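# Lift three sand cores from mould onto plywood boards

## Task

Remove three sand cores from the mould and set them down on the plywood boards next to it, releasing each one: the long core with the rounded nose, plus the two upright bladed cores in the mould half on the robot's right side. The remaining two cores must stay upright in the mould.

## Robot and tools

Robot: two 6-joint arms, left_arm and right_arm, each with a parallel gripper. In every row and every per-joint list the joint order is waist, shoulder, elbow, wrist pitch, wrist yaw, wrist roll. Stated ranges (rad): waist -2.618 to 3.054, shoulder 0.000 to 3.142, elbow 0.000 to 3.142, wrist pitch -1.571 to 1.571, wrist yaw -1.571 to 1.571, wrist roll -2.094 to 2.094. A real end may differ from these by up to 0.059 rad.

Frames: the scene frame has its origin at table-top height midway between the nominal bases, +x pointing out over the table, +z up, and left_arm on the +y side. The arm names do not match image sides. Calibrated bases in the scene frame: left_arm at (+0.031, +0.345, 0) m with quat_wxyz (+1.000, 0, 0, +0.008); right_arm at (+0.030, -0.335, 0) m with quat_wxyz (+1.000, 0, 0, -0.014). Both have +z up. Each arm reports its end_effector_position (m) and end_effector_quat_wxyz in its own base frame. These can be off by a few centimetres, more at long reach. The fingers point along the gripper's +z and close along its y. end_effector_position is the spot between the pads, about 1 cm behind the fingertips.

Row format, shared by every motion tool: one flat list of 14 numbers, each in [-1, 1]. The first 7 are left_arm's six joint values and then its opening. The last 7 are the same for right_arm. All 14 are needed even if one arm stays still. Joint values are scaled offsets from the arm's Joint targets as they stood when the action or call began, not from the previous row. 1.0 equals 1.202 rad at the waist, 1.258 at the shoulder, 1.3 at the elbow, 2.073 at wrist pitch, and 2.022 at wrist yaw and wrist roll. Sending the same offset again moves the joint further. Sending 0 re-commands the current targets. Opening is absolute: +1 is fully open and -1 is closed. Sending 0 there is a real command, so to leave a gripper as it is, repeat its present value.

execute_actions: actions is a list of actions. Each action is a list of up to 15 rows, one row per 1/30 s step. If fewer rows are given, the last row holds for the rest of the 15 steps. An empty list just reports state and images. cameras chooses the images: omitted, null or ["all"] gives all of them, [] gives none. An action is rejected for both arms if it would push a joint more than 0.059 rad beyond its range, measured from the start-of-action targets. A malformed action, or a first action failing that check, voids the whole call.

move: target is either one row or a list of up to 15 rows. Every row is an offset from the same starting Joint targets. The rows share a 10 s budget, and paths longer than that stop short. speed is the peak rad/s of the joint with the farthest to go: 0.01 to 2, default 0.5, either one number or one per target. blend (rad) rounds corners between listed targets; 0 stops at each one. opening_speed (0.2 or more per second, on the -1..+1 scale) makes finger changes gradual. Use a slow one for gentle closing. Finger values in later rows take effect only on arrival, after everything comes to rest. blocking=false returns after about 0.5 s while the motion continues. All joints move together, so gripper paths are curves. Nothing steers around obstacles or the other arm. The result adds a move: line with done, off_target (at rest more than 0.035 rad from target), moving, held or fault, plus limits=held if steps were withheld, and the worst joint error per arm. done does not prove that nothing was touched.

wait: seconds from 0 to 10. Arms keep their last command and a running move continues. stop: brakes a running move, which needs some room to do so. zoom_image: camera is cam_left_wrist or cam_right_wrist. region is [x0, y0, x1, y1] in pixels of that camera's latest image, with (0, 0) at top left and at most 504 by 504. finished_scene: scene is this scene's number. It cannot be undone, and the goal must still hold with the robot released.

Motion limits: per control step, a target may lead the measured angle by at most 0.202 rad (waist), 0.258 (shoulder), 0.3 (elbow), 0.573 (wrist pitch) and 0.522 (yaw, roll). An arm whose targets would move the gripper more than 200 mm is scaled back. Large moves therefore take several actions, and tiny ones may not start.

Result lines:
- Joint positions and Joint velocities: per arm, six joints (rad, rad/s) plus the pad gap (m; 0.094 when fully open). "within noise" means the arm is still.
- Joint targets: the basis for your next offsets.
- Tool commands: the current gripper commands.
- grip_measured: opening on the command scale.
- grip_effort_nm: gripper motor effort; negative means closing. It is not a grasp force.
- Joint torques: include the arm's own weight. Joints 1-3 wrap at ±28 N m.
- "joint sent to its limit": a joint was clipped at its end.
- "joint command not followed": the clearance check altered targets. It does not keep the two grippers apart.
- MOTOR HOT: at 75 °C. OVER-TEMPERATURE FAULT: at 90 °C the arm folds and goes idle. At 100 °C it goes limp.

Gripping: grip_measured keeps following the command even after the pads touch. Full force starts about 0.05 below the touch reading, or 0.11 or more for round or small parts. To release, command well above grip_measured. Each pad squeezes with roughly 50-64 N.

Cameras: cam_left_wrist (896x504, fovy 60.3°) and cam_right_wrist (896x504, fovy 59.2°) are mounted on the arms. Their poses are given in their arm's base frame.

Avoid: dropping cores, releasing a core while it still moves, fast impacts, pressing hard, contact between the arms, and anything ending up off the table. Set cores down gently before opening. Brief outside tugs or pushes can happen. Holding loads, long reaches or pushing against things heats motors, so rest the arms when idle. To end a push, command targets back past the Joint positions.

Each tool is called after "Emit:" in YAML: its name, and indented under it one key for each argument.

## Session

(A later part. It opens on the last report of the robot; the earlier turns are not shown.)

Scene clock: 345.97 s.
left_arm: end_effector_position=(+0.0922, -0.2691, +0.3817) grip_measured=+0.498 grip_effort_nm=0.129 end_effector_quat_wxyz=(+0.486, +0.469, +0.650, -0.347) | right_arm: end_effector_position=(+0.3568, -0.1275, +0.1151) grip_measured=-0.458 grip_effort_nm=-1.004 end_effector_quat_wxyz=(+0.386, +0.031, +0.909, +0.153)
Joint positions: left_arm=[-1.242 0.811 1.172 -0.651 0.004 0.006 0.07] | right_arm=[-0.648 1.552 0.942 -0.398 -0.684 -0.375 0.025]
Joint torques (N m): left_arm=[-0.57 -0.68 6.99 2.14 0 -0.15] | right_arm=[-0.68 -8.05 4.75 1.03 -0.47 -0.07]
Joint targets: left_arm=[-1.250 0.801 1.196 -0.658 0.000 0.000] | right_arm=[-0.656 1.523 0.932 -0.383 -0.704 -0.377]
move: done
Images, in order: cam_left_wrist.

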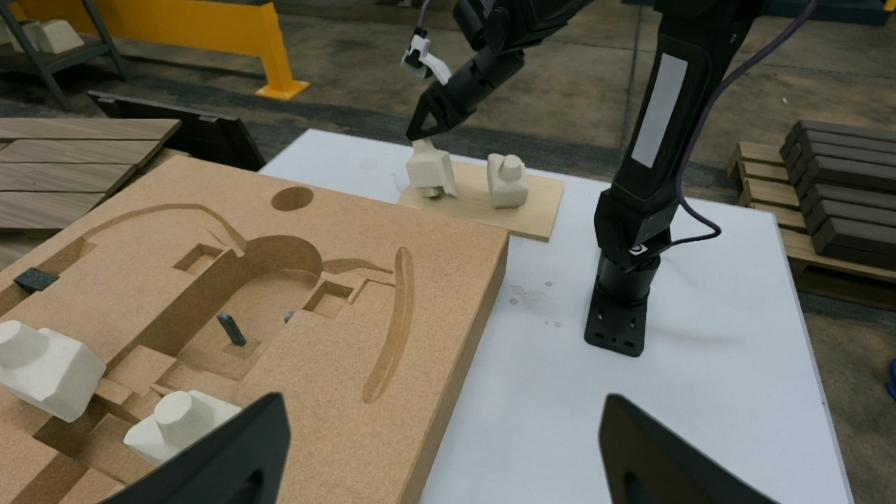

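Emit:
move:
  target: [0,0,0,0,0,0,0.5,0.025,0.0286,0,0.0314,0,0,-0.75]
  speed: 0.1
  cameras: ["cam_left_wrist"]

Emit:
zoom_image:
  camera: "cam_left_wrist"
  region: [380, 100, 540, 230]

Scene clock: 351.43 s.
left_arm: end_effector_position=(+0.0922, -0.2691, +0.3817) grip_measured=+0.498 grip_effort_nm=0.120 end_effector_quat_wxyz=(+0.486, +0.469, +0.650, -0.347) | right_arm: end_effector_position=(+0.3625, -0.1255, +0.1157) grip_measured=-0.458 grip_effort_nm=-1.013 end_effector_quat_wxyz=(+0.395, +0.020, +0.907, +0.148)
Joint positions: left_arm=[-1.242 0.811 1.172 -0.651 0.004 0.006 0.07] | right_arm=[-0.633 1.556 0.936 -0.359 -0.682 -0.375 0.025]
Joint torques (N m): left_arm=[-0.49 -0.7 7.05 2.1 -0.02 -0.12] | right_arm=[0.69 -5.5 5.33 1.32 -0.48 -0.07]
Joint targets: left_arm=[-1.250 0.801 1.196 -0.658 0.000 0.000] | right_arm=[-0.626 1.559 0.932 -0.318 -0.704 -0.377]
move: off_target (right_arm); right_arm: the wrist pitch is farthest, 0.042 rad from its target
Images, in order: cam_left_wrist.

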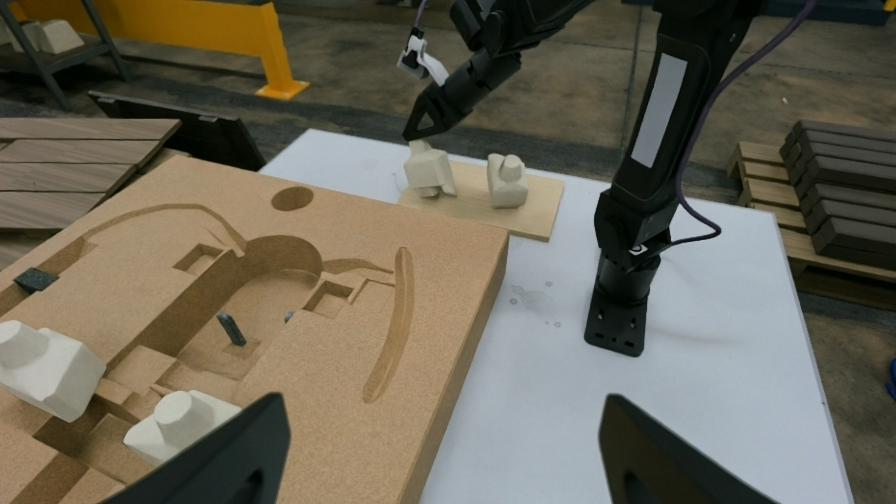

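Scaled by 3.150.

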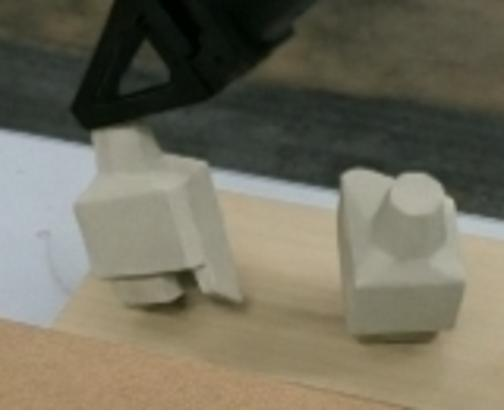

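Emit:
move:
  target: [0,0,0,0,0,0,0.5,0.015,0.035,0,0.02,0,0,-0.75]
  speed: 0.1
  cameras: ["cam_left_wrist"]

Emit:
zoom_image:
  camera: "cam_left_wrist"
  region: [380, 100, 540, 230]

Scene clock: 354.63 s.
left_arm: end_effector_position=(+0.0922, -0.2691, +0.3817) grip_measured=+0.498 grip_effort_nm=0.120 end_effector_quat_wxyz=(+0.486, +0.469, +0.650, -0.347) | right_arm: end_effector_position=(+0.3736, -0.1223, +0.1114) grip_measured=-0.458 grip_effort_nm=-1.013 end_effector_quat_wxyz=(+0.405, +0.004, +0.902, +0.150)
Joint positions: left_arm=[-1.242 0.811 1.172 -0.651 0.004 0.006 0.07] | right_arm=[-0.614 1.592 0.936 -0.298 -0.695 -0.375 0.025]
Joint torques (N m): left_arm=[-0.47 -0.73 7.06 2.1 -0.02 -0.13] | right_arm=[0.51 -5.09 5.29 1.15 -0.36 -0.07]
Joint targets: left_arm=[-1.250 0.801 1.196 -0.658 0.000 0.000] | right_arm=[-0.608 1.603 0.932 -0.276 -0.705 -0.377]
move: done
Images, in order: cam_left_wrist.

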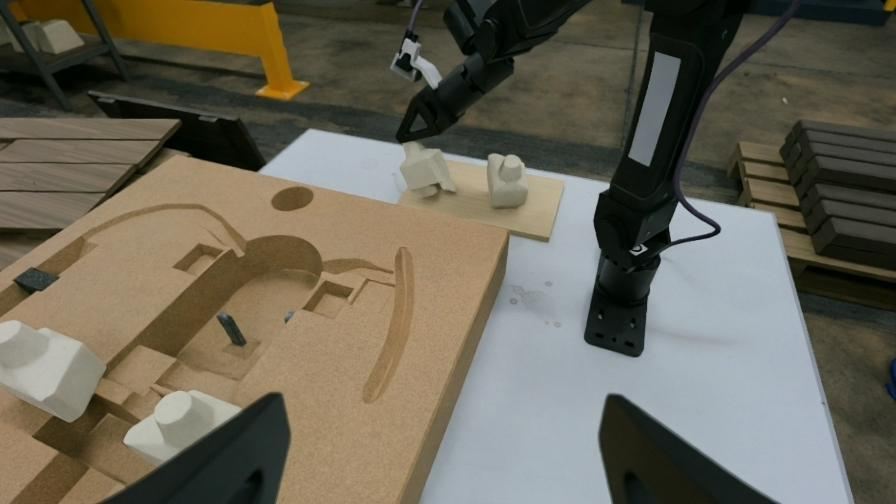

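Scaled by 3.150.

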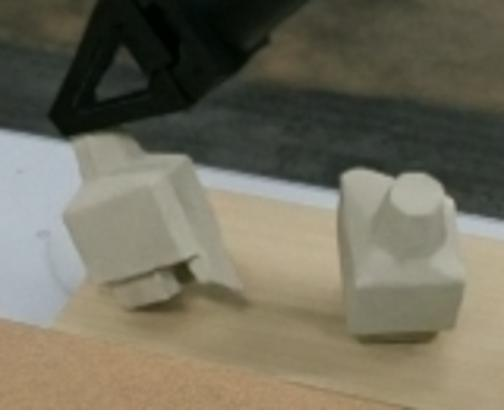

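Emit:
move:
  target: [0,0,0,0,0,0,0.5,-0.01,-0.014,0,-0.016,0,0,-0.75]
  speed: 0.1
  cameras: ["cam_left_wrist"]

Emit:
zoom_image:
  camera: "cam_left_wrist"
  region: [380, 100, 540, 230]

Scene clock: 358.40 s.
left_arm: end_effector_position=(+0.0922, -0.2691, +0.3817) grip_measured=+0.498 grip_effort_nm=0.125 end_effector_quat_wxyz=(+0.486, +0.469, +0.650, -0.347) | right_arm: end_effector_position=(+0.3735, -0.1223, +0.1114) grip_measured=-0.458 grip_effort_nm=-0.999 end_effector_quat_wxyz=(+0.405, +0.004, +0.902, +0.150)
Joint positions: left_arm=[-1.242 0.811 1.172 -0.651 0.004 0.006 0.07] | right_arm=[-0.614 1.592 0.936 -0.299 -0.695 -0.375 0.025]
Joint torques (N m): left_arm=[-0.53 -0.75 6.95 2.13 -0.03 -0.12] | right_arm=[-0.54 -6.45 5.31 0.85 -0.36 -0.06]
Joint targets: left_arm=[-1.250 0.801 1.196 -0.658 0.000 0.000] | right_arm=[-0.620 1.585 0.932 -0.310 -0.704 -0.377]
move: done
Images, in order: cam_left_wrist.

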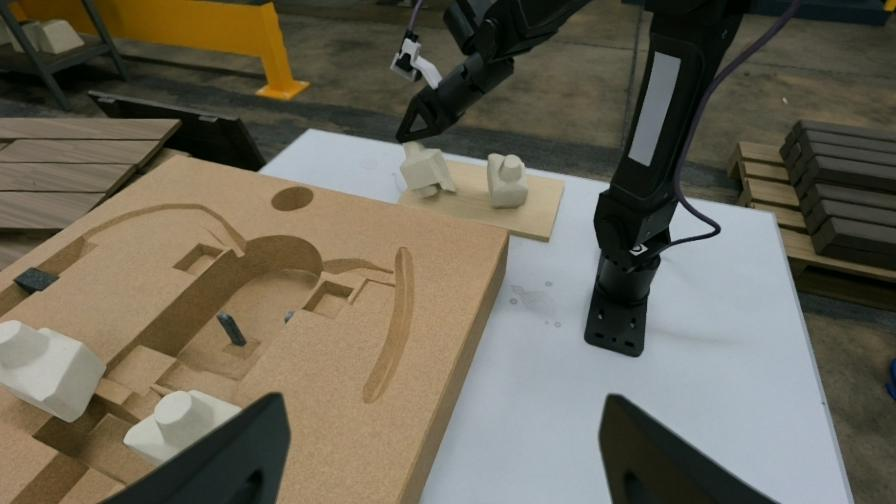

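Scaled by 3.150.

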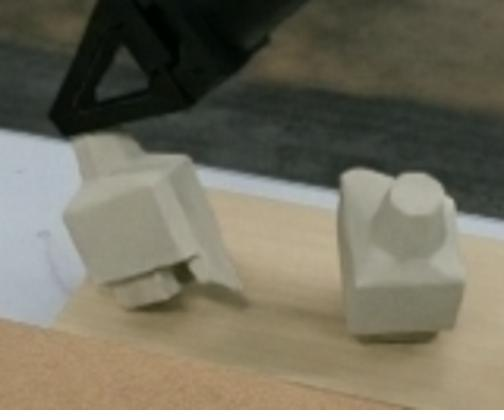

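Emit:
move:
  target: [0,0,0,0,0,0,0.5,-0.012,-0.012,0,-0.014,0,0,-0.75]
  speed: 0.1
  cameras: ["cam_left_wrist"]

Emit:
zoom_image:
  camera: "cam_left_wrist"
  region: [380, 100, 540, 230]

Scene clock: 362.87 s.
left_arm: end_effector_position=(+0.0922, -0.2691, +0.3817) grip_measured=+0.498 grip_effort_nm=0.120 end_effector_quat_wxyz=(+0.486, +0.469, +0.650, -0.347) | right_arm: end_effector_position=(+0.3716, -0.1238, +0.1115) grip_measured=-0.459 grip_effort_nm=-1.004 end_effector_quat_wxyz=(+0.405, +0.008, +0.901, +0.155)
Joint positions: left_arm=[-1.242 0.811 1.172 -0.651 0.004 0.006 0.07] | right_arm=[-0.624 1.592 0.936 -0.306 -0.706 -0.375 0.025]
Joint torques (N m): left_arm=[-0.57 -0.73 7.04 2.12 -0.05 -0.14] | right_arm=[-0.87 -7.71 5.29 0.65 -0.26 -0.07]
Joint targets: left_arm=[-1.250 0.801 1.196 -0.658 0.000 0.000] | right_arm=[-0.634 1.570 0.932 -0.339 -0.704 -0.377]
move: done
Images, in order: cam_left_wrist.

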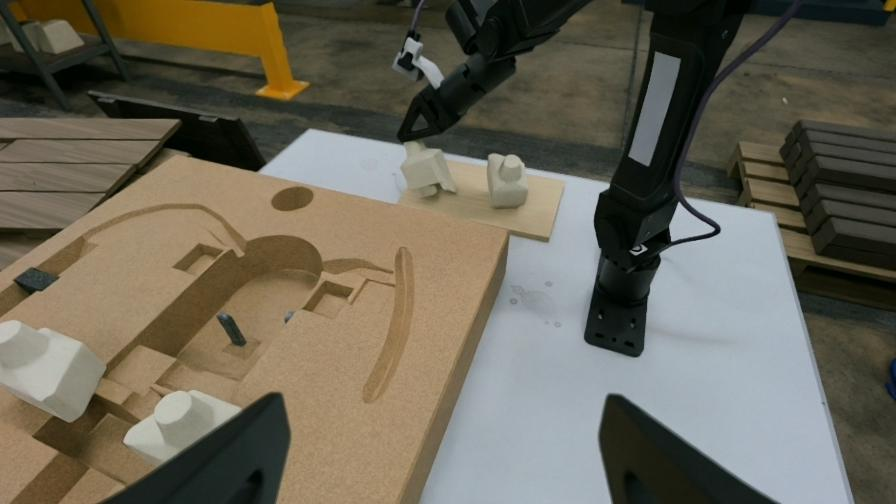

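Scaled by 3.150.

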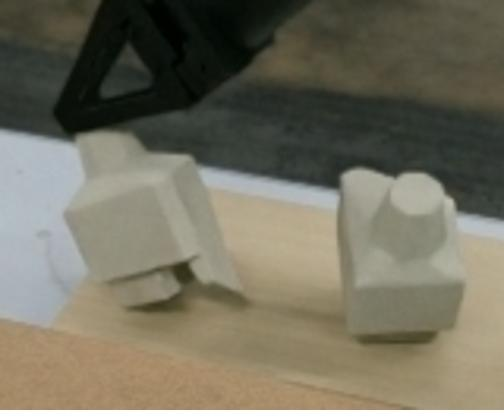

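Emit:
move:
  target: [0,0,0,0,0,0,0.5,-0.018,-0.02,0,-0.02,0,0,-0.75]
  speed: 0.1
  cameras: ["cam_left_wrist"]

Emit:
zoom_image:
  camera: "cam_left_wrist"
  region: [380, 100, 540, 230]

Scene clock: 367.03 s.
left_arm: end_effector_position=(+0.0922, -0.2691, +0.3817) grip_measured=+0.498 grip_effort_nm=0.110 end_effector_quat_wxyz=(+0.486, +0.469, +0.650, -0.347) | right_arm: end_effector_position=(+0.3630, -0.1276, +0.1144) grip_measured=-0.459 grip_effort_nm=-1.004 end_effector_quat_wxyz=(+0.399, +0.022, +0.903, +0.156)
Joint positions: left_arm=[-1.242 0.811 1.172 -0.651 0.004 0.006 0.07] | right_arm=[-0.646 1.569 0.936 -0.349 -0.706 -0.375 0.025]
Joint torques (N m): left_arm=[-0.54 -0.69 7.05 2.09 -0.03 -0.11] | right_arm=[-0.87 -7.76 5.31 0.63 -0.26 -0.06]
Joint targets: left_arm=[-1.250 0.801 1.196 -0.658 0.000 0.000] | right_arm=[-0.656 1.545 0.932 -0.380 -0.704 -0.377]
move: done
Images, in order: cam_left_wrist.

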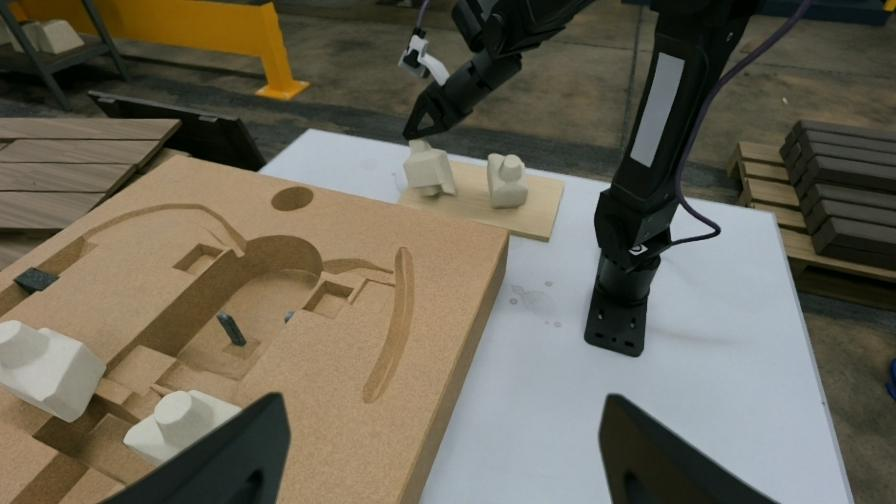

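Scaled by 3.150.

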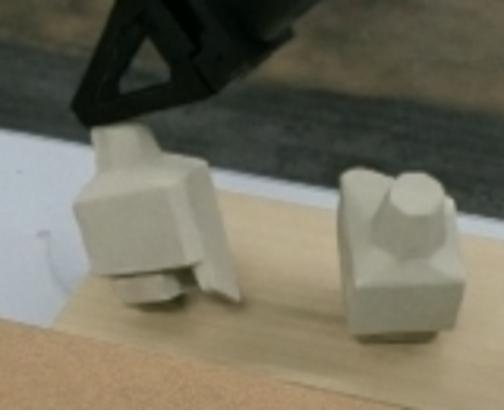

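Emit:
move:
  target: [0,0,0,0,0,0,0.5,0,0.008,0,0,0,0,-0.3]
  opening_speed: 0.2
  cameras: ["cam_left_wrist"]

Emit:
zoom_image:
  camera: "cam_left_wrist"
  region: [380, 100, 540, 230]

Scene clock: 372.70 s.
left_arm: end_effector_position=(+0.0922, -0.2691, +0.3817) grip_measured=+0.498 grip_effort_nm=0.120 end_effector_quat_wxyz=(+0.486, +0.469, +0.650, -0.347) | right_arm: end_effector_position=(+0.3605, -0.1264, +0.1122) grip_measured=-0.303 grip_effort_nm=0.183 end_effector_quat_wxyz=(+0.392, +0.026, +0.906, +0.159)
Joint positions: left_arm=[-1.242 0.811 1.172 -0.651 0.004 0.006 0.07] | right_arm=[-0.646 1.569 0.936 -0.366 -0.702 -0.375 0.033]
Joint torques (N m): left_arm=[-0.46 -0.68 7.01 2.12 -0.03 -0.13] | right_arm=[-0.87 -6.89 5.29 0.79 -0.29 -0.07]
Joint targets: left_arm=[-1.250 0.801 1.196 -0.658 0.000 0.000] | right_arm=[-0.656 1.555 0.932 -0.380 -0.705 -0.377]
move: done
Images, in order: cam_left_wrist.

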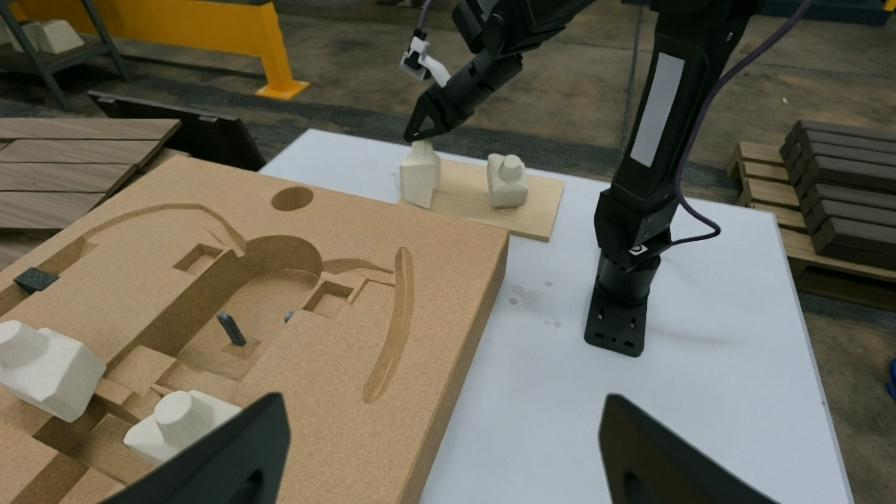

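Scaled by 3.150.

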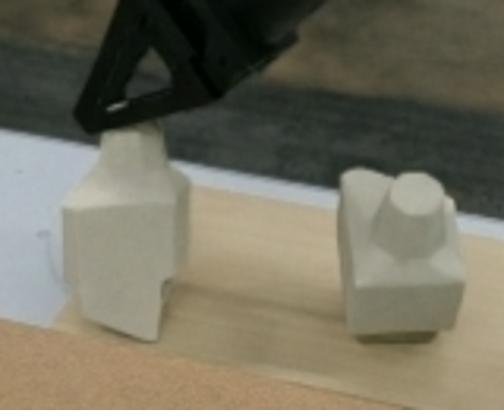

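Emit:
move:
  target: [0,0,0,0,0,0,0.5,0,0,0,0,0,0,0.2]
  opening_speed: 0.2
  cameras: ["cam_left_wrist","cam_right_wrist"]

Emit:
zoom_image:
  camera: "cam_left_wrist"
  region: [380, 100, 540, 230]

Scene clock: 377.83 s.
left_arm: end_effector_position=(+0.0922, -0.2691, +0.3817) grip_measured=+0.498 grip_effort_nm=0.120 end_effector_quat_wxyz=(+0.486, +0.469, +0.650, -0.347) | right_arm: end_effector_position=(+0.3604, -0.1264, +0.1120) grip_measured=+0.197 grip_effort_nm=0.188 end_effector_quat_wxyz=(+0.391, +0.026, +0.906, +0.159)
Joint positions: left_arm=[-1.242 0.811 1.172 -0.651 0.004 0.006 0.07] | right_arm=[-0.646 1.569 0.936 -0.367 -0.701 -0.375 0.056]
Joint torques (N m): left_arm=[-0.58 -0.72 7.04 2.1 -0.02 -0.11] | right_arm=[-0.85 -6.89 5.27 0.78 -0.31 -0.07]
Joint targets: left_arm=[-1.250 0.801 1.196 -0.658 0.000 0.000] | right_arm=[-0.656 1.555 0.932 -0.380 -0.705 -0.377]
move: done

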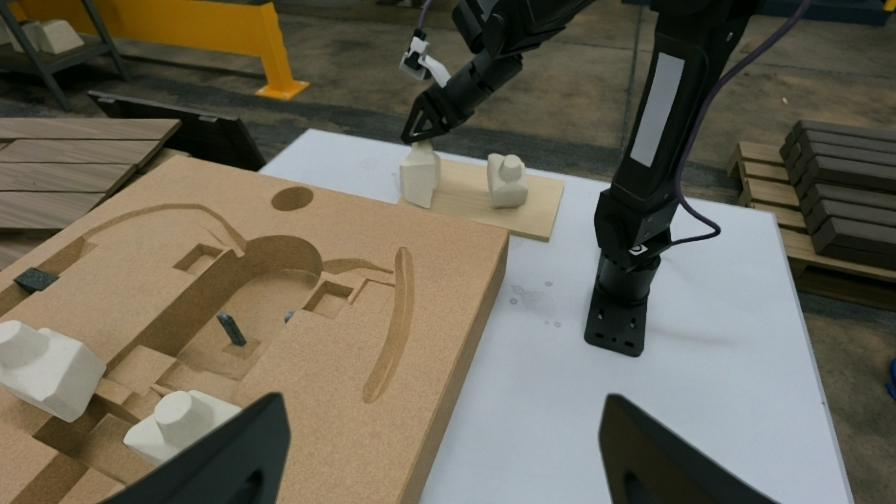

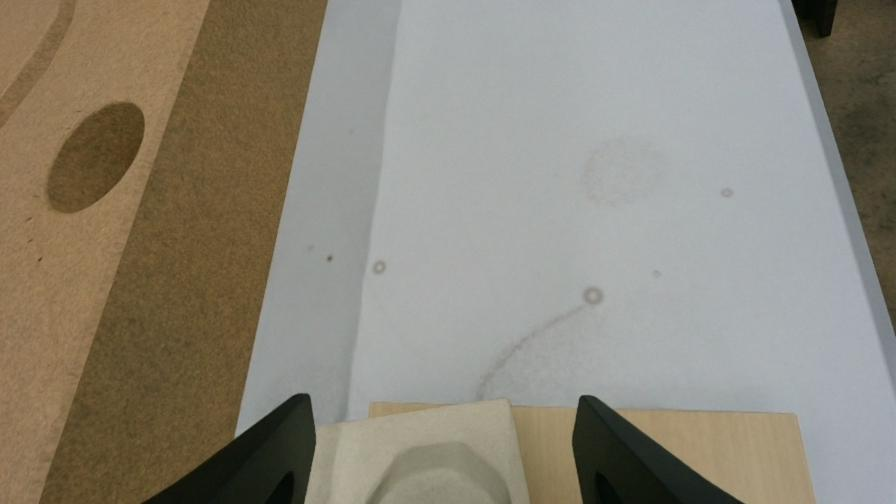

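Scaled by 3.150.

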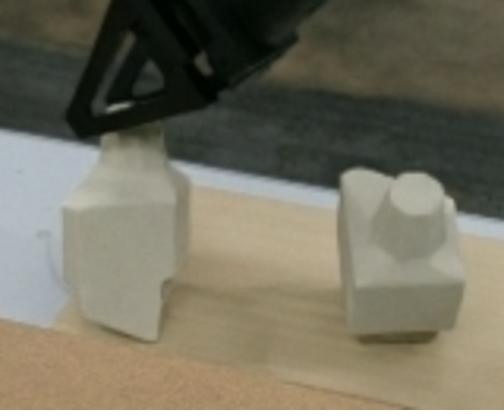

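Emit:
move:
  target:
    - [0,0,0,0,0,0,0.5,-0.108,-0.16,0,-0.072,0,0,0.2]
    - [0,0,0,0,0,0,0.5,-0.108,-0.5,0.1,-0.072,0.1,0.1,0.2]
  speed: [0.15,0.5]

Emit:
zoom_image:
  camera: "cam_left_wrist"
  region: [380, 100, 580, 250]

Scene clock: 386.67 s.
left_arm: end_effector_position=(+0.0922, -0.2691, +0.3817) grip_measured=+0.498 grip_effort_nm=0.129 end_effector_quat_wxyz=(+0.486, +0.469, +0.650, -0.347) | right_arm: end_effector_position=(+0.2791, -0.1526, +0.3275) grip_measured=+0.197 grip_effort_nm=0.178 end_effector_quat_wxyz=(+0.569, +0.106, +0.813, -0.060)
Joint positions: left_arm=[-1.242 0.811 1.172 -0.651 0.004 0.006 0.07] | right_arm=[-0.779 0.927 1.04 -0.52 -0.507 -0.182 0.056]
Joint torques (N m): left_arm=[-0.61 -0.75 7.02 2.12 -0.01 -0.11] | right_arm=[-0.57 -1.31 7.71 1.34 -0.08 0.04]
Joint targets: left_arm=[-1.250 0.801 1.196 -0.658 0.000 0.000] | right_arm=[-0.786 0.926 1.062 -0.529 -0.502 -0.175]
move: done

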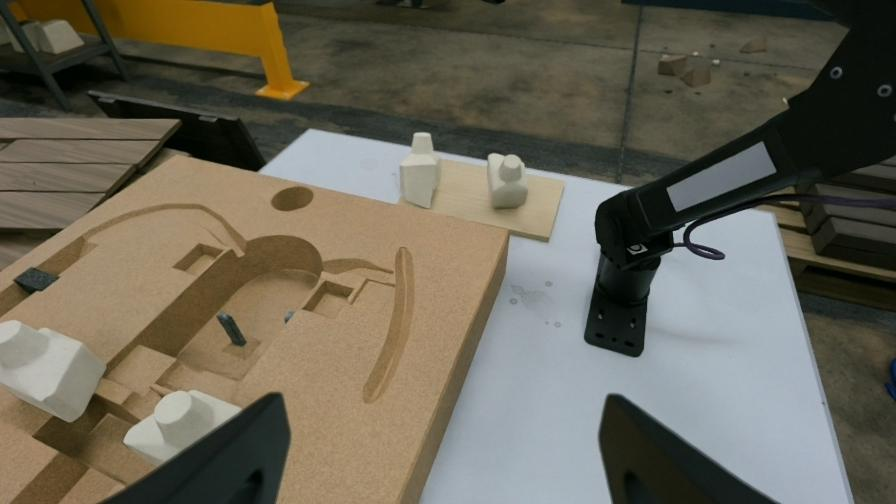

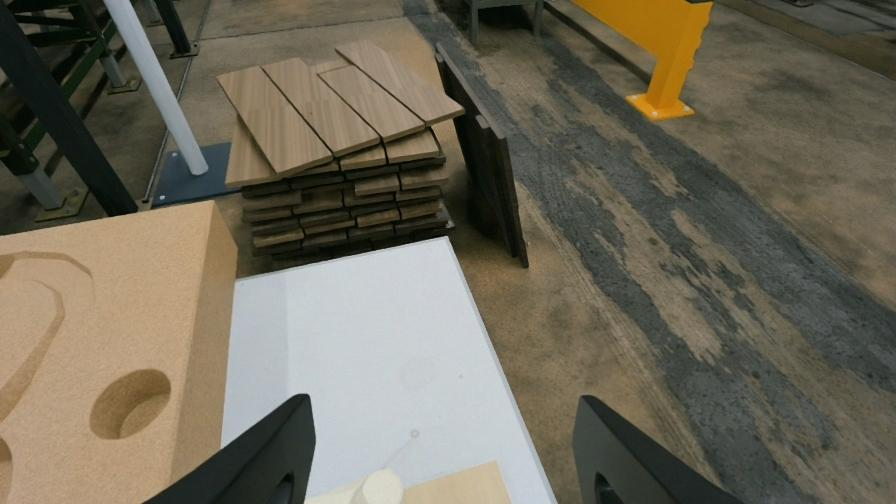

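Scaled by 2.520.

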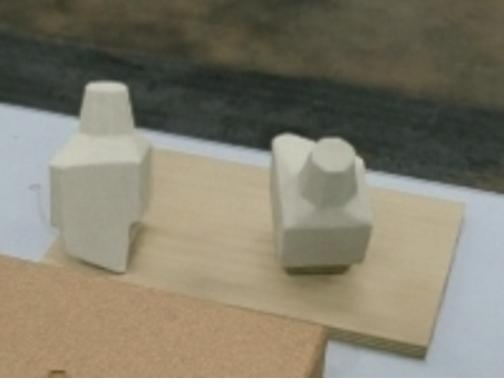

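Emit:
move:
  target: [0,0,0,0,0,0,0.5,0.2,-0.1,0,-0.3,0.24,0.08,0.2]
  speed: 0.7
  cameras: ["cam_right_wrist"]

Scene clock: 390.73 s.
left_arm: end_effector_position=(+0.0922, -0.2691, +0.3817) grip_measured=+0.498 grip_effort_nm=0.120 end_effector_quat_wxyz=(+0.486, +0.469, +0.650, -0.347) | right_arm: end_effector_position=(+0.1860, -0.1084, +0.2284) grip_measured=+0.197 grip_effort_nm=0.178 end_effector_quat_wxyz=(+0.316, +0.245, +0.913, -0.081)
Joint positions: left_arm=[-1.242 0.811 1.172 -0.651 0.004 0.006 0.07] | right_arm=[-0.553 0.808 1.04 -1.139 -0.025 -0.02 0.056]
Joint torques (N m): left_arm=[-0.55 -0.73 7.12 2.11 -0.03 -0.13] | right_arm=[0.69 -0.53 7.12 1.01 0.05 0.04]
Joint targets: left_arm=[-1.250 0.801 1.196 -0.658 0.000 0.000] | right_arm=[-0.545 0.800 1.062 -1.151 -0.017 -0.013]
move: done
Images, in order: cam_right_wrist.

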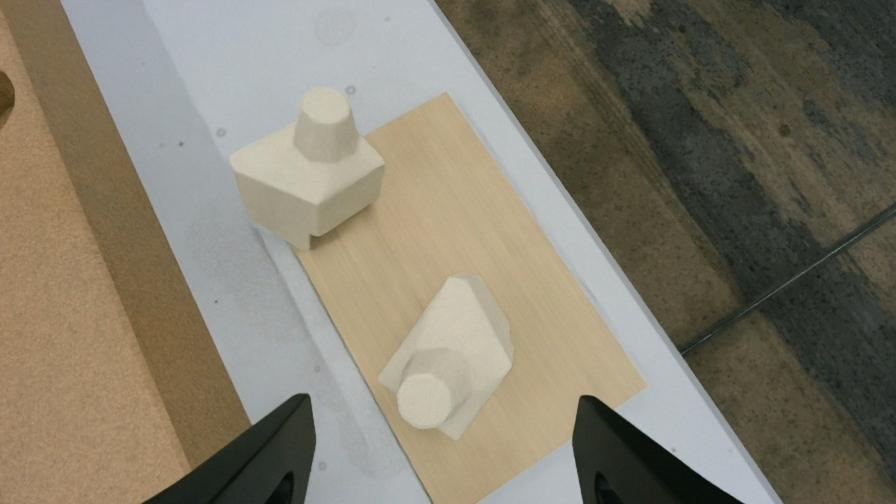

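Emit:
move:
  target: [0,0,0,0,0,0,0.5,0.1414,0.3816,0.0292,0.1814,0.0084,0.0064,0.5]
  speed: 0.6
  cameras: ["cam_right_wrist","cam_left_wrist"]

Scene clock: 408.70 s.
left_arm: end_effector_position=(+0.0922, -0.2691, +0.3816) grip_measured=+0.498 grip_effort_nm=0.115 end_effector_quat_wxyz=(+0.486, +0.470, +0.650, -0.347) | right_arm: end_effector_position=(+0.3066, -0.1202, +0.1675) grip_measured=+0.497 grip_effort_nm=0.183 end_effector_quat_wxyz=(+0.272, +0.178, +0.944, -0.050)
Joint positions: left_arm=[-1.242 0.811 1.172 -0.651 0.004 0.006 0.07] | right_arm=[-0.381 1.283 1.067 -0.794 -0.008 -0.007 0.07]
Joint torques (N m): left_arm=[-0.55 -0.7 6.99 2.1 -0.02 -0.12] | right_arm=[0.5 -3.99 8.51 1.12 0.07 0.03]
Joint targets: left_arm=[-1.250 0.801 1.196 -0.658 0.000 0.000] | right_arm=[-0.375 1.280 1.100 -0.775 0.000 0.000]
move: done

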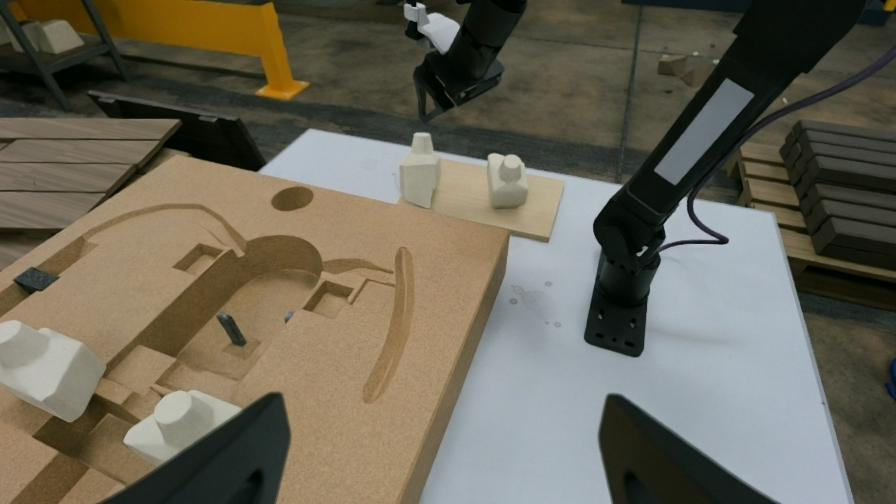

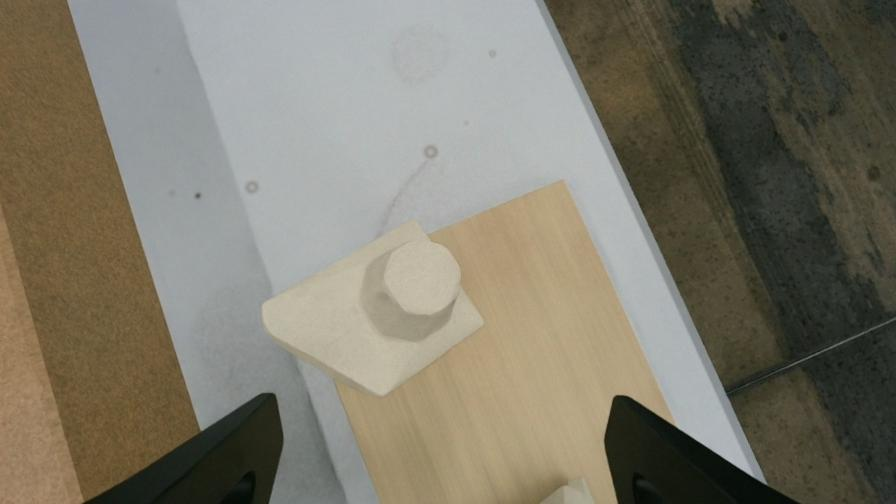

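Emit:
move:
  target: [0,0,0,0,0,0,0.5,0.015,0.1812,-0.0962,0.151,0,0,0.5]
  speed: 0.2
  cameras: ["cam_right_wrist","cam_left_wrist"]

Emit:
zoom_image:
  camera: "cam_left_wrist"
  region: [380, 80, 580, 240]

Scene clock: 417.37 s.
left_arm: end_effector_position=(+0.0922, -0.2691, +0.3816) grip_measured=+0.498 grip_effort_nm=0.120 end_effector_quat_wxyz=(+0.486, +0.470, +0.650, -0.347) | right_arm: end_effector_position=(+0.3547, -0.1330, +0.1037) grip_measured=+0.497 grip_effort_nm=0.183 end_effector_quat_wxyz=(+0.278, +0.170, +0.944, -0.049)
Joint positions: left_arm=[-1.242 0.811 1.172 -0.651 0.004 0.006 0.07] | right_arm=[-0.365 1.503 0.984 -0.481 -0.007 -0.007 0.07]
Joint torques (N m): left_arm=[-0.47 -0.76 7.04 2.11 -0.02 -0.13] | right_arm=[0.72 -5.01 5.08 1.14 0.06 0.03]
Joint targets: left_arm=[-1.250 0.801 1.196 -0.658 0.000 0.000] | right_arm=[-0.357 1.508 0.975 -0.462 0.000 0.000]
move: done

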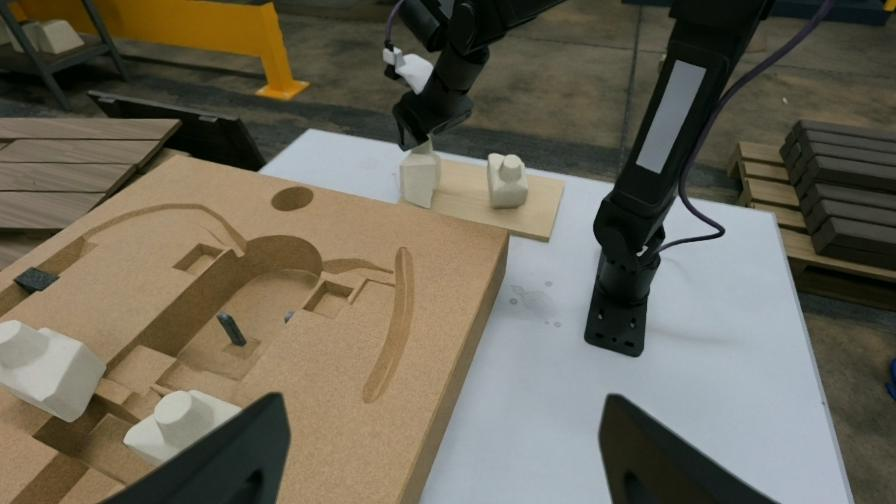

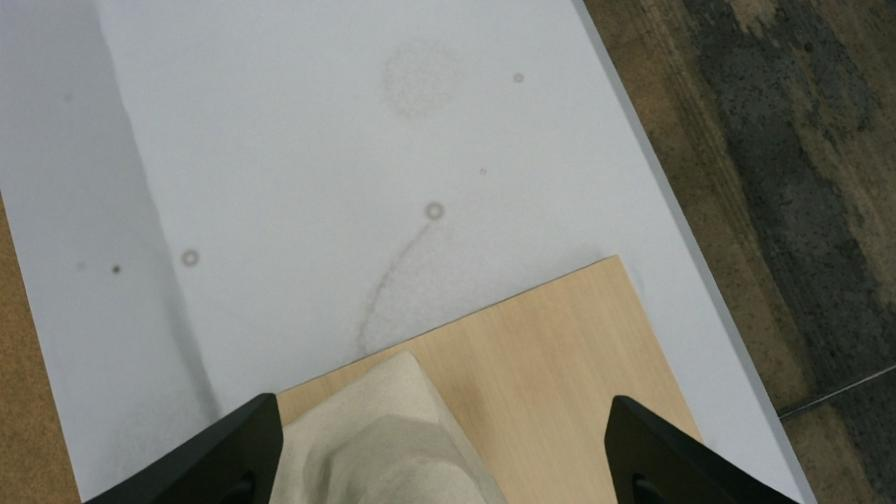

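Scaled by 2.520.

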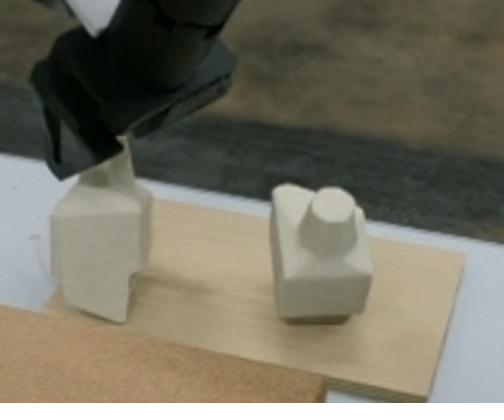

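Emit:
move:
  target: [0,0,0,0,0,0,0.5,0.01,0,0,0,0,0,0.3]
  speed: 0.2
  cameras: []

Emit:
move:
  target: [0,0,0,0,0,0,0.5,0,0,0,0,0,0,-0.75]
  opening_speed: 0.35
  cameras: ["cam_right_wrist"]

Emit:
move:
  target: [0,0,0,0,0,0,0.5,0,-0.02,0.035,0,0,0,-0.75]
  speed: 0.15
  cameras: ["cam_right_wrist","cam_left_wrist"]

Emit:
zoom_image:
  camera: "cam_left_wrist"
  region: [380, 80, 580, 240]

Scene clock: 422.67 s.
move: done

Scene clock: 425.87 s.
move: done
Images, in order: cam_right_wrist.

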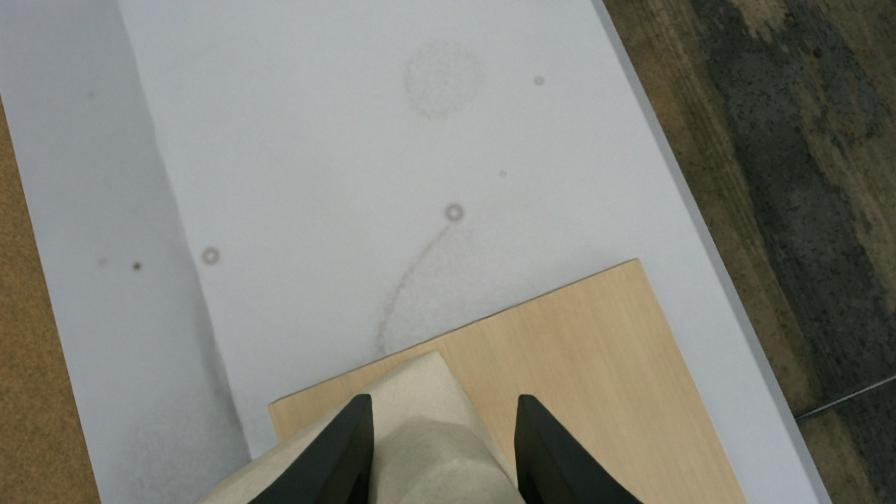

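Scene clock: 426.57 s.
left_arm: end_effector_position=(+0.0922, -0.2691, +0.3816) grip_measured=+0.498 grip_effort_nm=0.120 end_effector_quat_wxyz=(+0.486, +0.470, +0.650, -0.347) | right_arm: end_effector_position=(+0.3566, -0.1288, +0.1039) grip_measured=-0.366 grip_effort_nm=-1.004 end_effector_quat_wxyz=(+0.279, +0.165, +0.945, -0.047)
Joint positions: left_arm=[-1.242 0.811 1.172 -0.651 0.004 0.006 0.07] | right_arm=[-0.352 1.503 0.984 -0.48 -0.006 -0.005 0.03]
Joint torques (N m): left_arm=[-0.51 -0.7 7.01 2.11 -0.02 -0.11] | right_arm=[0.64 -7.05 8.66 1.14 0.04 0.01]
Joint targets: left_arm=[-1.250 0.801 1.196 -0.658 0.000 0.000] | right_arm=[-0.345 1.483 1.020 -0.462 0.000 0.000]
move: off_target (right_arm); right_arm: the elbow is farthest, 0.036 rad from its target

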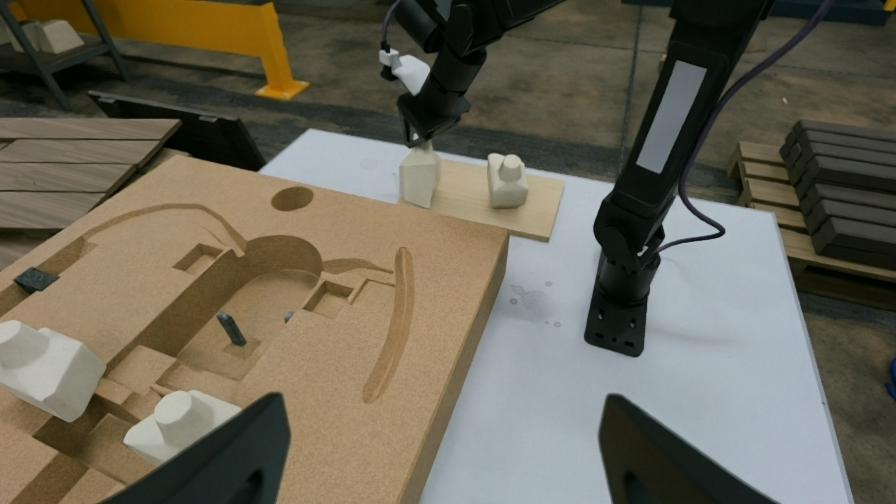

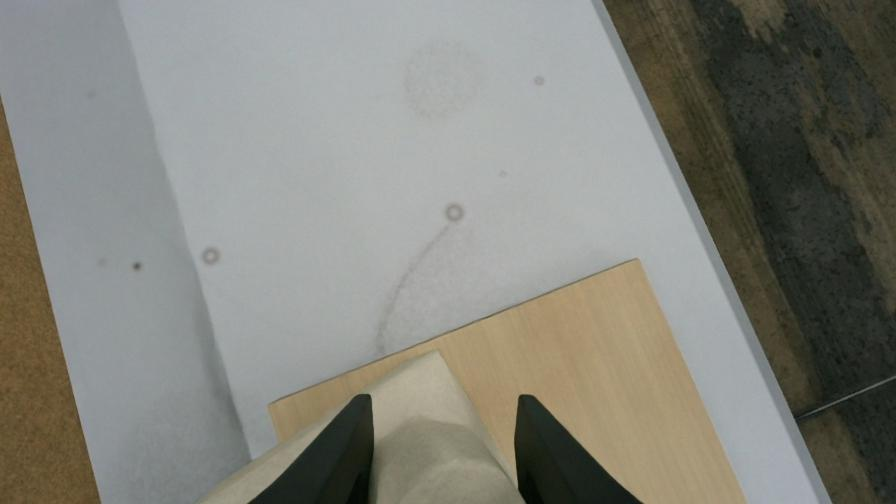

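Scaled by 2.520.

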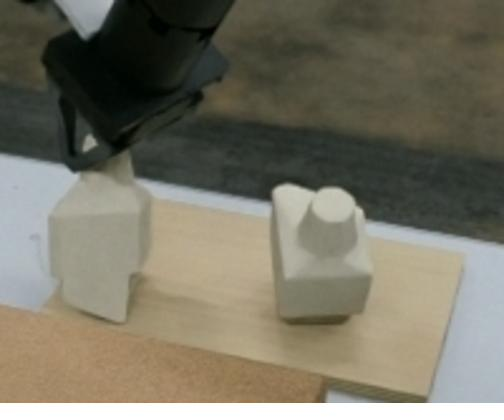

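Emit:
move:
  target:
    - [0,0,0,0,0,0,0.5,0,-0.0183,0.0692,-0.04,0,0,-0.75]
    - [0,0,0,0,0,0,0.5,-0.108,-0.0183,0.0692,-0.04,0,0,-0.75]
  speed: 0.25
  cameras: ["cam_right_wrist","cam_left_wrist"]

Emit:
zoom_image:
  camera: "cam_left_wrist"
  region: [380, 80, 580, 240]

Scene clock: 435.03 s.
left_arm: end_effector_position=(+0.0922, -0.2691, +0.3816) grip_measured=+0.498 grip_effort_nm=0.115 end_effector_quat_wxyz=(+0.486, +0.470, +0.650, -0.347) | right_arm: end_effector_position=(+0.3414, -0.1735, +0.1246) grip_measured=-0.368 grip_effort_nm=-1.004 end_effector_quat_wxyz=(+0.274, +0.222, +0.933, -0.068)
Joint positions: left_arm=[-1.242 0.811 1.172 -0.651 0.004 0.006 0.07] | right_arm=[-0.472 1.499 1.066 -0.566 0.003 -0.005 0.03]
Joint torques (N m): left_arm=[-0.5 -0.75 7.02 2.1 -0.02 -0.11] | right_arm=[-0.4 -8.7 9.43 1.16 -0.03 0.01]
Joint targets: left_arm=[-1.250 0.801 1.196 -0.658 0.000 0.000] | right_arm=[-0.475 1.460 1.111 -0.545 0.000 0.000]
move: off_target (right_arm); right_arm: the elbow is farthest, 0.044 rad from its target

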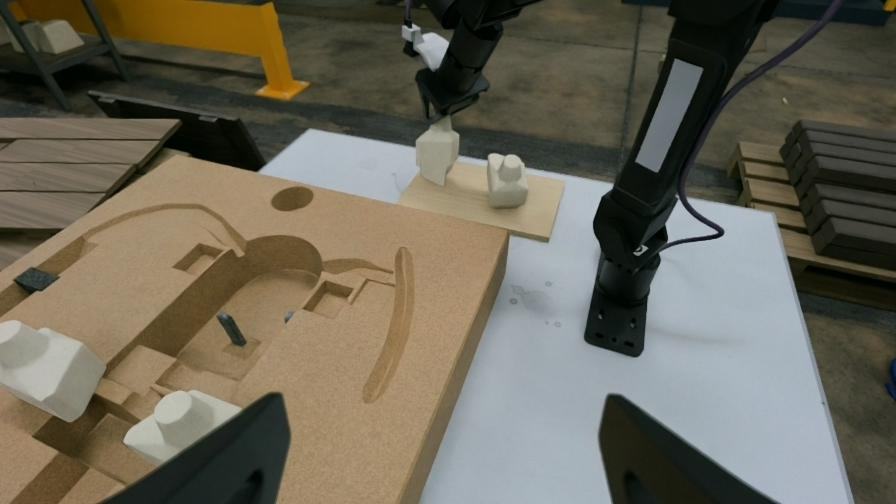

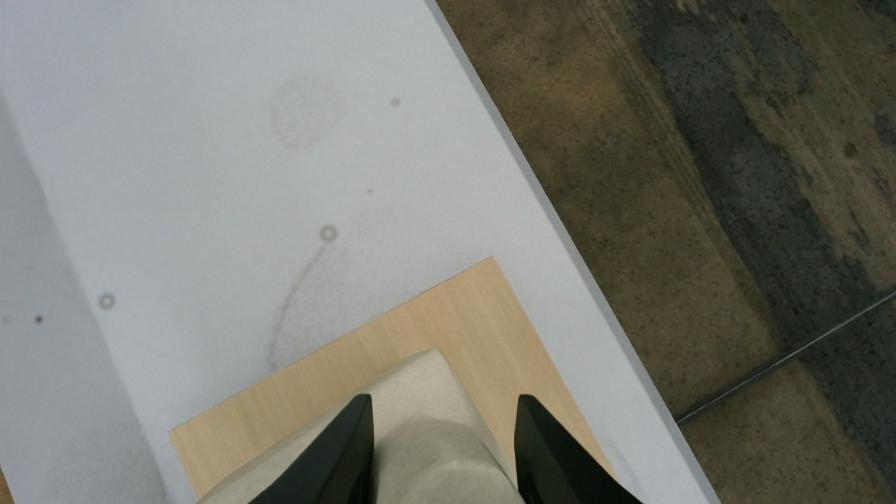

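Scaled by 2.520.

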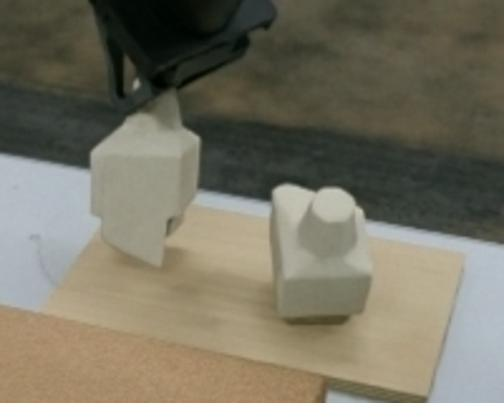

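Emit:
move:
  target: [0,0,0,0,0,0,0.5,0,0.02,-0.065,0.034,0,0,-0.75]
  speed: 0.15
  cameras: ["cam_left_wrist"]

Emit:
zoom_image:
  camera: "cam_left_wrist"
  region: [380, 80, 580, 240]

Scene clock: 440.53 s.
left_arm: end_effector_position=(+0.0922, -0.2691, +0.3816) grip_measured=+0.498 grip_effort_nm=0.115 end_effector_quat_wxyz=(+0.486, +0.470, +0.650, -0.347) | right_arm: end_effector_position=(+0.3389, -0.1723, +0.1138) grip_measured=-0.368 grip_effort_nm=-1.004 end_effector_quat_wxyz=(+0.272, +0.222, +0.934, -0.068)
Joint positions: left_arm=[-1.242 0.811 1.172 -0.651 0.004 0.006 0.07] | right_arm=[-0.472 1.499 1.024 -0.527 0.003 -0.005 0.03]
Joint torques (N m): left_arm=[-0.55 -0.75 7.05 2.12 -0.04 -0.14] | right_arm=[-0.29 -6.52 6 1.44 -0.03 0.02]
Joint targets: left_arm=[-1.250 0.801 1.196 -0.658 0.000 0.000] | right_arm=[-0.475 1.485 1.026 -0.475 0.000 0.000]
move: off_target (right_arm); right_arm: the wrist pitch is farthest, 0.052 rad from its target
Images, in order: cam_left_wrist.

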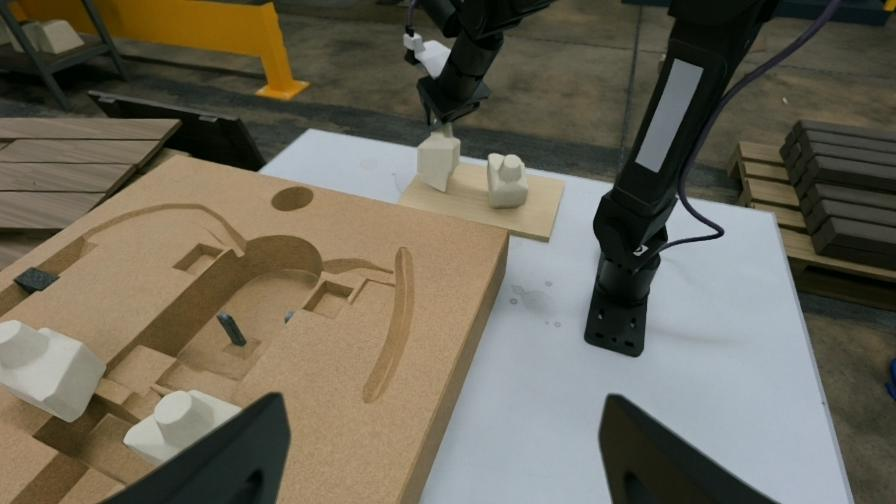

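Scaled by 2.520.

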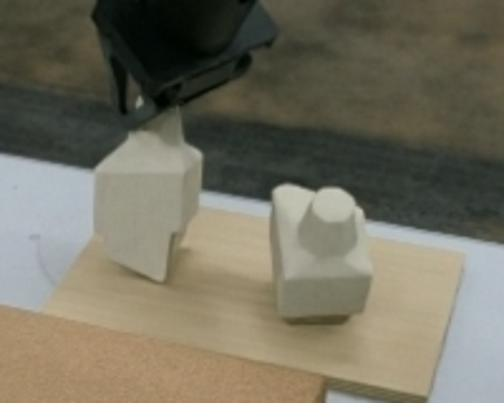

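Another ~0.8 cm.

Emit:
move:
  target: [0,0,0,0,0,0,0.5,0,0.006,-0.028,0.012,0,0,-0.75]
  speed: 0.1
  cameras: ["cam_left_wrist"]

Emit:
zoom_image:
  camera: "cam_left_wrist"
  region: [380, 80, 580, 240]

Scene clock: 443.73 s.
left_arm: end_effector_position=(+0.0922, -0.2691, +0.3816) grip_measured=+0.498 grip_effort_nm=0.120 end_effector_quat_wxyz=(+0.486, +0.470, +0.650, -0.347) | right_arm: end_effector_position=(+0.3356, -0.1706, +0.1049) grip_measured=-0.368 grip_effort_nm=-1.004 end_effector_quat_wxyz=(+0.269, +0.223, +0.935, -0.067)
Joint positions: left_arm=[-1.242 0.811 1.172 -0.651 0.004 0.006 0.07] | right_arm=[-0.472 1.499 0.991 -0.502 0.003 -0.005 0.03]
Joint torques (N m): left_arm=[-0.51 -0.77 7.04 2.11 -0.03 -0.13] | right_arm=[-0.31 -5.86 5.67 1.43 -0.03 0.02]
Joint targets: left_arm=[-1.250 0.801 1.196 -0.658 0.000 0.000] | right_arm=[-0.475 1.493 0.990 -0.450 0.000 0.000]
move: off_target (right_arm); right_arm: the wrist pitch is farthest, 0.052 rad from its target
Images, in order: cam_left_wrist.

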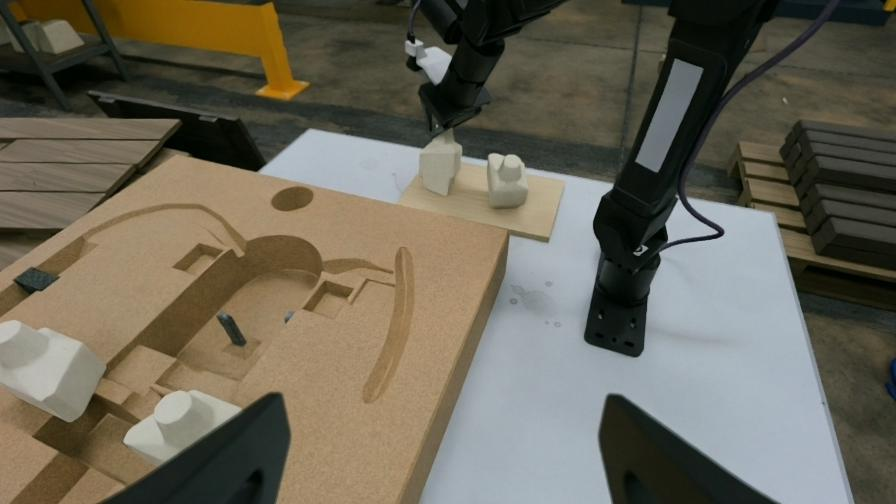

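Scaled by 2.520.

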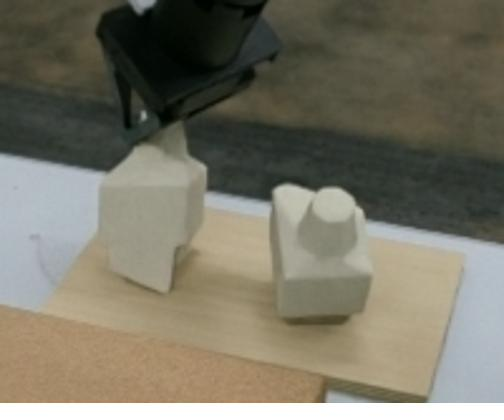

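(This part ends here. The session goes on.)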